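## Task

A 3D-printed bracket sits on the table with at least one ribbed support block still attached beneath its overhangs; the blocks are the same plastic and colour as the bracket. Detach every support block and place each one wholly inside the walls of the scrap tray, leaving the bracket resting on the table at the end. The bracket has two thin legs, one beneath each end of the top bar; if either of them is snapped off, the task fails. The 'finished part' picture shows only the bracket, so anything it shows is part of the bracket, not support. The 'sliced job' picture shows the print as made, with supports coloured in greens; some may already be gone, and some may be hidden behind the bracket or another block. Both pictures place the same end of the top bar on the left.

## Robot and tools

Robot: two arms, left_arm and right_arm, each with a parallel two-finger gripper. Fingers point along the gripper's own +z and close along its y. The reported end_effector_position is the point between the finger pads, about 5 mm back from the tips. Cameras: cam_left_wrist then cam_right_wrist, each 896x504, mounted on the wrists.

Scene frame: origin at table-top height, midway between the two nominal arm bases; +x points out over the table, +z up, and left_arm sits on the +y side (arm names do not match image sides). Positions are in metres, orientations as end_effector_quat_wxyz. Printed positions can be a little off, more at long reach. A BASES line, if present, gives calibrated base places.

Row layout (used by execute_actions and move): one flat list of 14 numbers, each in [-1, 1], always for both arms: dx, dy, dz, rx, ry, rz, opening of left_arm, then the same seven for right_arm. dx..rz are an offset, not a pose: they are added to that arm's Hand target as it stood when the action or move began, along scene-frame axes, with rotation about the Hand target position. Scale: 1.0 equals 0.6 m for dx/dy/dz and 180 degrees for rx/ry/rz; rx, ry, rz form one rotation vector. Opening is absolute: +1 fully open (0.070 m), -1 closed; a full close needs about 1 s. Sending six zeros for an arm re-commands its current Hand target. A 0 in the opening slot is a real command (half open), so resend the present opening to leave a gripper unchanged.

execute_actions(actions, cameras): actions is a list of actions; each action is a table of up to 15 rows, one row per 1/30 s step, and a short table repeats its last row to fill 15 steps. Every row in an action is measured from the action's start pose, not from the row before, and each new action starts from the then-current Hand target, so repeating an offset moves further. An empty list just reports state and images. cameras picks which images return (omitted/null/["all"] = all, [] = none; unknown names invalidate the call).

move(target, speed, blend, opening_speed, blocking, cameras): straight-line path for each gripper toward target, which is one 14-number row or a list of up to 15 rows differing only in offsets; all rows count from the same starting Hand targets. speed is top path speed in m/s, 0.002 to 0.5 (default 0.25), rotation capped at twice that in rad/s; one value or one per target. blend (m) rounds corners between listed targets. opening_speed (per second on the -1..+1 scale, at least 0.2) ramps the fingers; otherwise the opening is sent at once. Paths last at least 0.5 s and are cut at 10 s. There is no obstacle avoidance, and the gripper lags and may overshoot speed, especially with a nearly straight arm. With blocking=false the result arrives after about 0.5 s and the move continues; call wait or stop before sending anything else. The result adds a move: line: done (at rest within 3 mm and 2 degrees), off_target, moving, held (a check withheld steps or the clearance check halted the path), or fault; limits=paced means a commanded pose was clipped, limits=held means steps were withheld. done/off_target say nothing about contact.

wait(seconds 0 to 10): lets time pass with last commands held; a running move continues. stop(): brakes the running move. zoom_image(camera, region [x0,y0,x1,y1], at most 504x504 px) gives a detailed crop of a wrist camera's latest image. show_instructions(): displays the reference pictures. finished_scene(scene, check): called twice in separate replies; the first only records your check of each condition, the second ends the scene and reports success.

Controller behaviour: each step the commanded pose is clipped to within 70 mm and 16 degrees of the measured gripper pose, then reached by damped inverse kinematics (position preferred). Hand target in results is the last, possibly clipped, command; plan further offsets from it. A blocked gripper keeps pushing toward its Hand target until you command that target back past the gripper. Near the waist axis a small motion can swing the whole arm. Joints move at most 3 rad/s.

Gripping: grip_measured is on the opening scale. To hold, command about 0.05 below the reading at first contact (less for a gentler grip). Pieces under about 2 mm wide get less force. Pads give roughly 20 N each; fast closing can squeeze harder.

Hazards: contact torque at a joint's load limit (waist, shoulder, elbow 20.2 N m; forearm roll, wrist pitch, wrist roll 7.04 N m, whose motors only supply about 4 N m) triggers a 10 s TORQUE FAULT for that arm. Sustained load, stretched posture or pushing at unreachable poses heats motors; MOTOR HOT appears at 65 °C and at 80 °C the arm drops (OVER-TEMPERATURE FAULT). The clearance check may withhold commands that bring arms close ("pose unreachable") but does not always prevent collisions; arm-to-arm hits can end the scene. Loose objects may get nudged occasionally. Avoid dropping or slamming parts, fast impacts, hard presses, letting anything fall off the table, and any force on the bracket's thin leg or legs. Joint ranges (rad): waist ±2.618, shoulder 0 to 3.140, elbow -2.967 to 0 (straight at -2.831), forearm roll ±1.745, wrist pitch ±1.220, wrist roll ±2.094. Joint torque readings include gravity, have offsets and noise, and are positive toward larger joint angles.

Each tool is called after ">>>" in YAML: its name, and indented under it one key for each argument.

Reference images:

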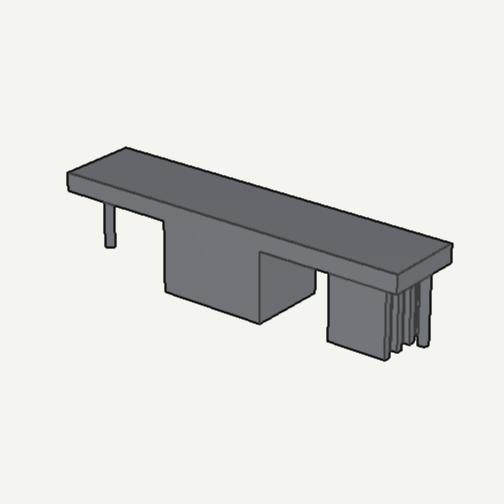

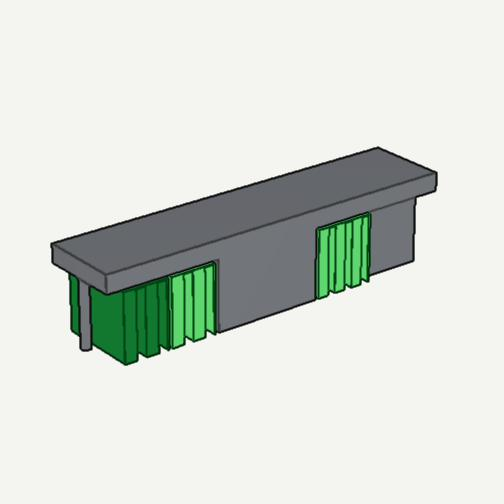

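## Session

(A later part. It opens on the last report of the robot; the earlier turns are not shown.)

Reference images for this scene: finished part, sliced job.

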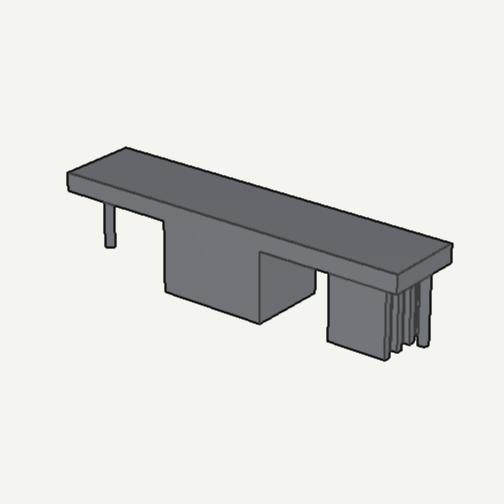

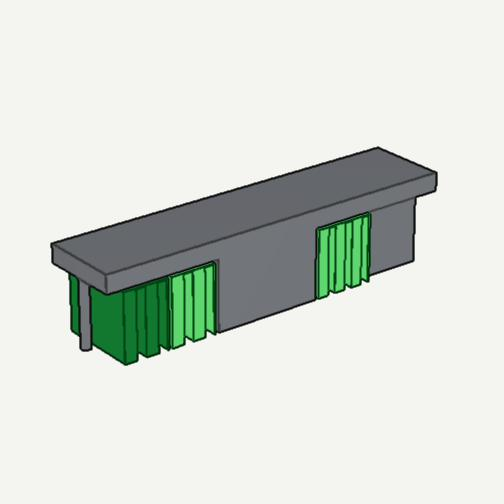

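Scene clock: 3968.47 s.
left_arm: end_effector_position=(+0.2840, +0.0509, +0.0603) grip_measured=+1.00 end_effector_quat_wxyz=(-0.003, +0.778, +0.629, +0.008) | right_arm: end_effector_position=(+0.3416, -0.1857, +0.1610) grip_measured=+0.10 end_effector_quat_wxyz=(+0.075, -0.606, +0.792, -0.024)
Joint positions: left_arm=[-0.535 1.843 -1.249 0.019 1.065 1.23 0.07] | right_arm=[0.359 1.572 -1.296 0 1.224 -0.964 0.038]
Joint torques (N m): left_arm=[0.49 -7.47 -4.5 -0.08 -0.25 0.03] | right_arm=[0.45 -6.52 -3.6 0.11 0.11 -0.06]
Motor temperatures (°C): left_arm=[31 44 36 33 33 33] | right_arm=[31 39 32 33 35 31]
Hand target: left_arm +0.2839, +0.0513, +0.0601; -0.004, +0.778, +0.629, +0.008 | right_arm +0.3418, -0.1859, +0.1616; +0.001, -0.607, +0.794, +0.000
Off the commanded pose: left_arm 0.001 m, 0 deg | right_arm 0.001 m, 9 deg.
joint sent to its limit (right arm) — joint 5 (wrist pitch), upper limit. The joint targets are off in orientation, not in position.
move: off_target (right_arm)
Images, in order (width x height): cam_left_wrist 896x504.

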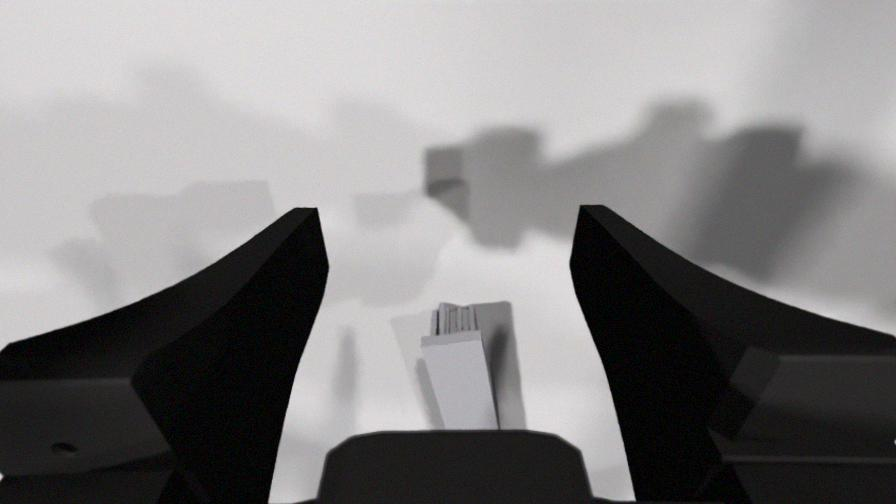

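>>> zoom_image:
  camera: "cam_left_wrist"
  region: [415, 295, 490, 350]

>>> zoom_image:
  camera: "cam_left_wrist"
  region: [424, 297, 484, 345]

Scaled by 6.720 from the camera's 896x504 image, which has a finer 1280x720 frame.

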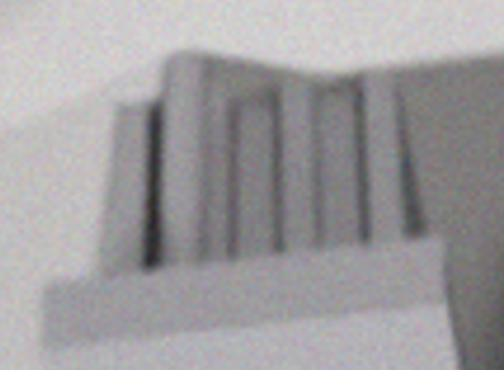

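Scaled by 8.400 from the camera's 896x504 image, which has a finer 1280x720 frame.

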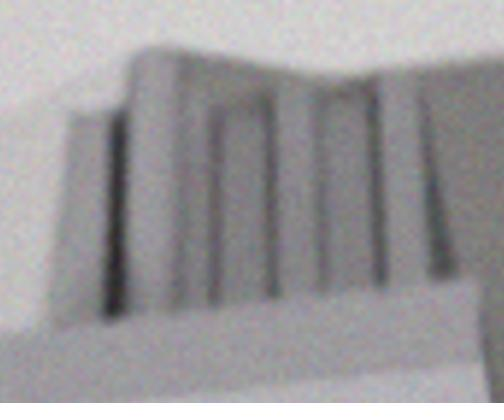

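>>> finished_scene:
  scene: 2
  check: "Looked again from five new angles. (1) Support blocks off: views from +x, +x/+y, -x/-y and -y show the bay between D-end leg and post empty and the bay between post and R-end block empty (lit table seen across both). The R-end block is one piece: its end face shows four equally spaced ribs of equal width in one plane, smooth +x face, same depth as in the finished picture, so it is the bracket's own ribbed block and nothing is hidden behind it. All three green blocks (dark D, light M, light R) were removed. (2) Tray: right views from two positions show the three separate blocks standing flat in a row, top faces and bases inside all four wall rims; R is nearest the +y wall but inside its inner edge, not leaning on it. (3) Legs: R-end leg seen clearly, whole and standing in front of the ribs; D-end leg seen at the other bar end. (4) Bracket stands upright on the table, level, nothing touches it; both grippers are clear. Cannot be shown: tiny stuck fragments, but no loose pieces are visible on the table."

The scene is finished: the task was done.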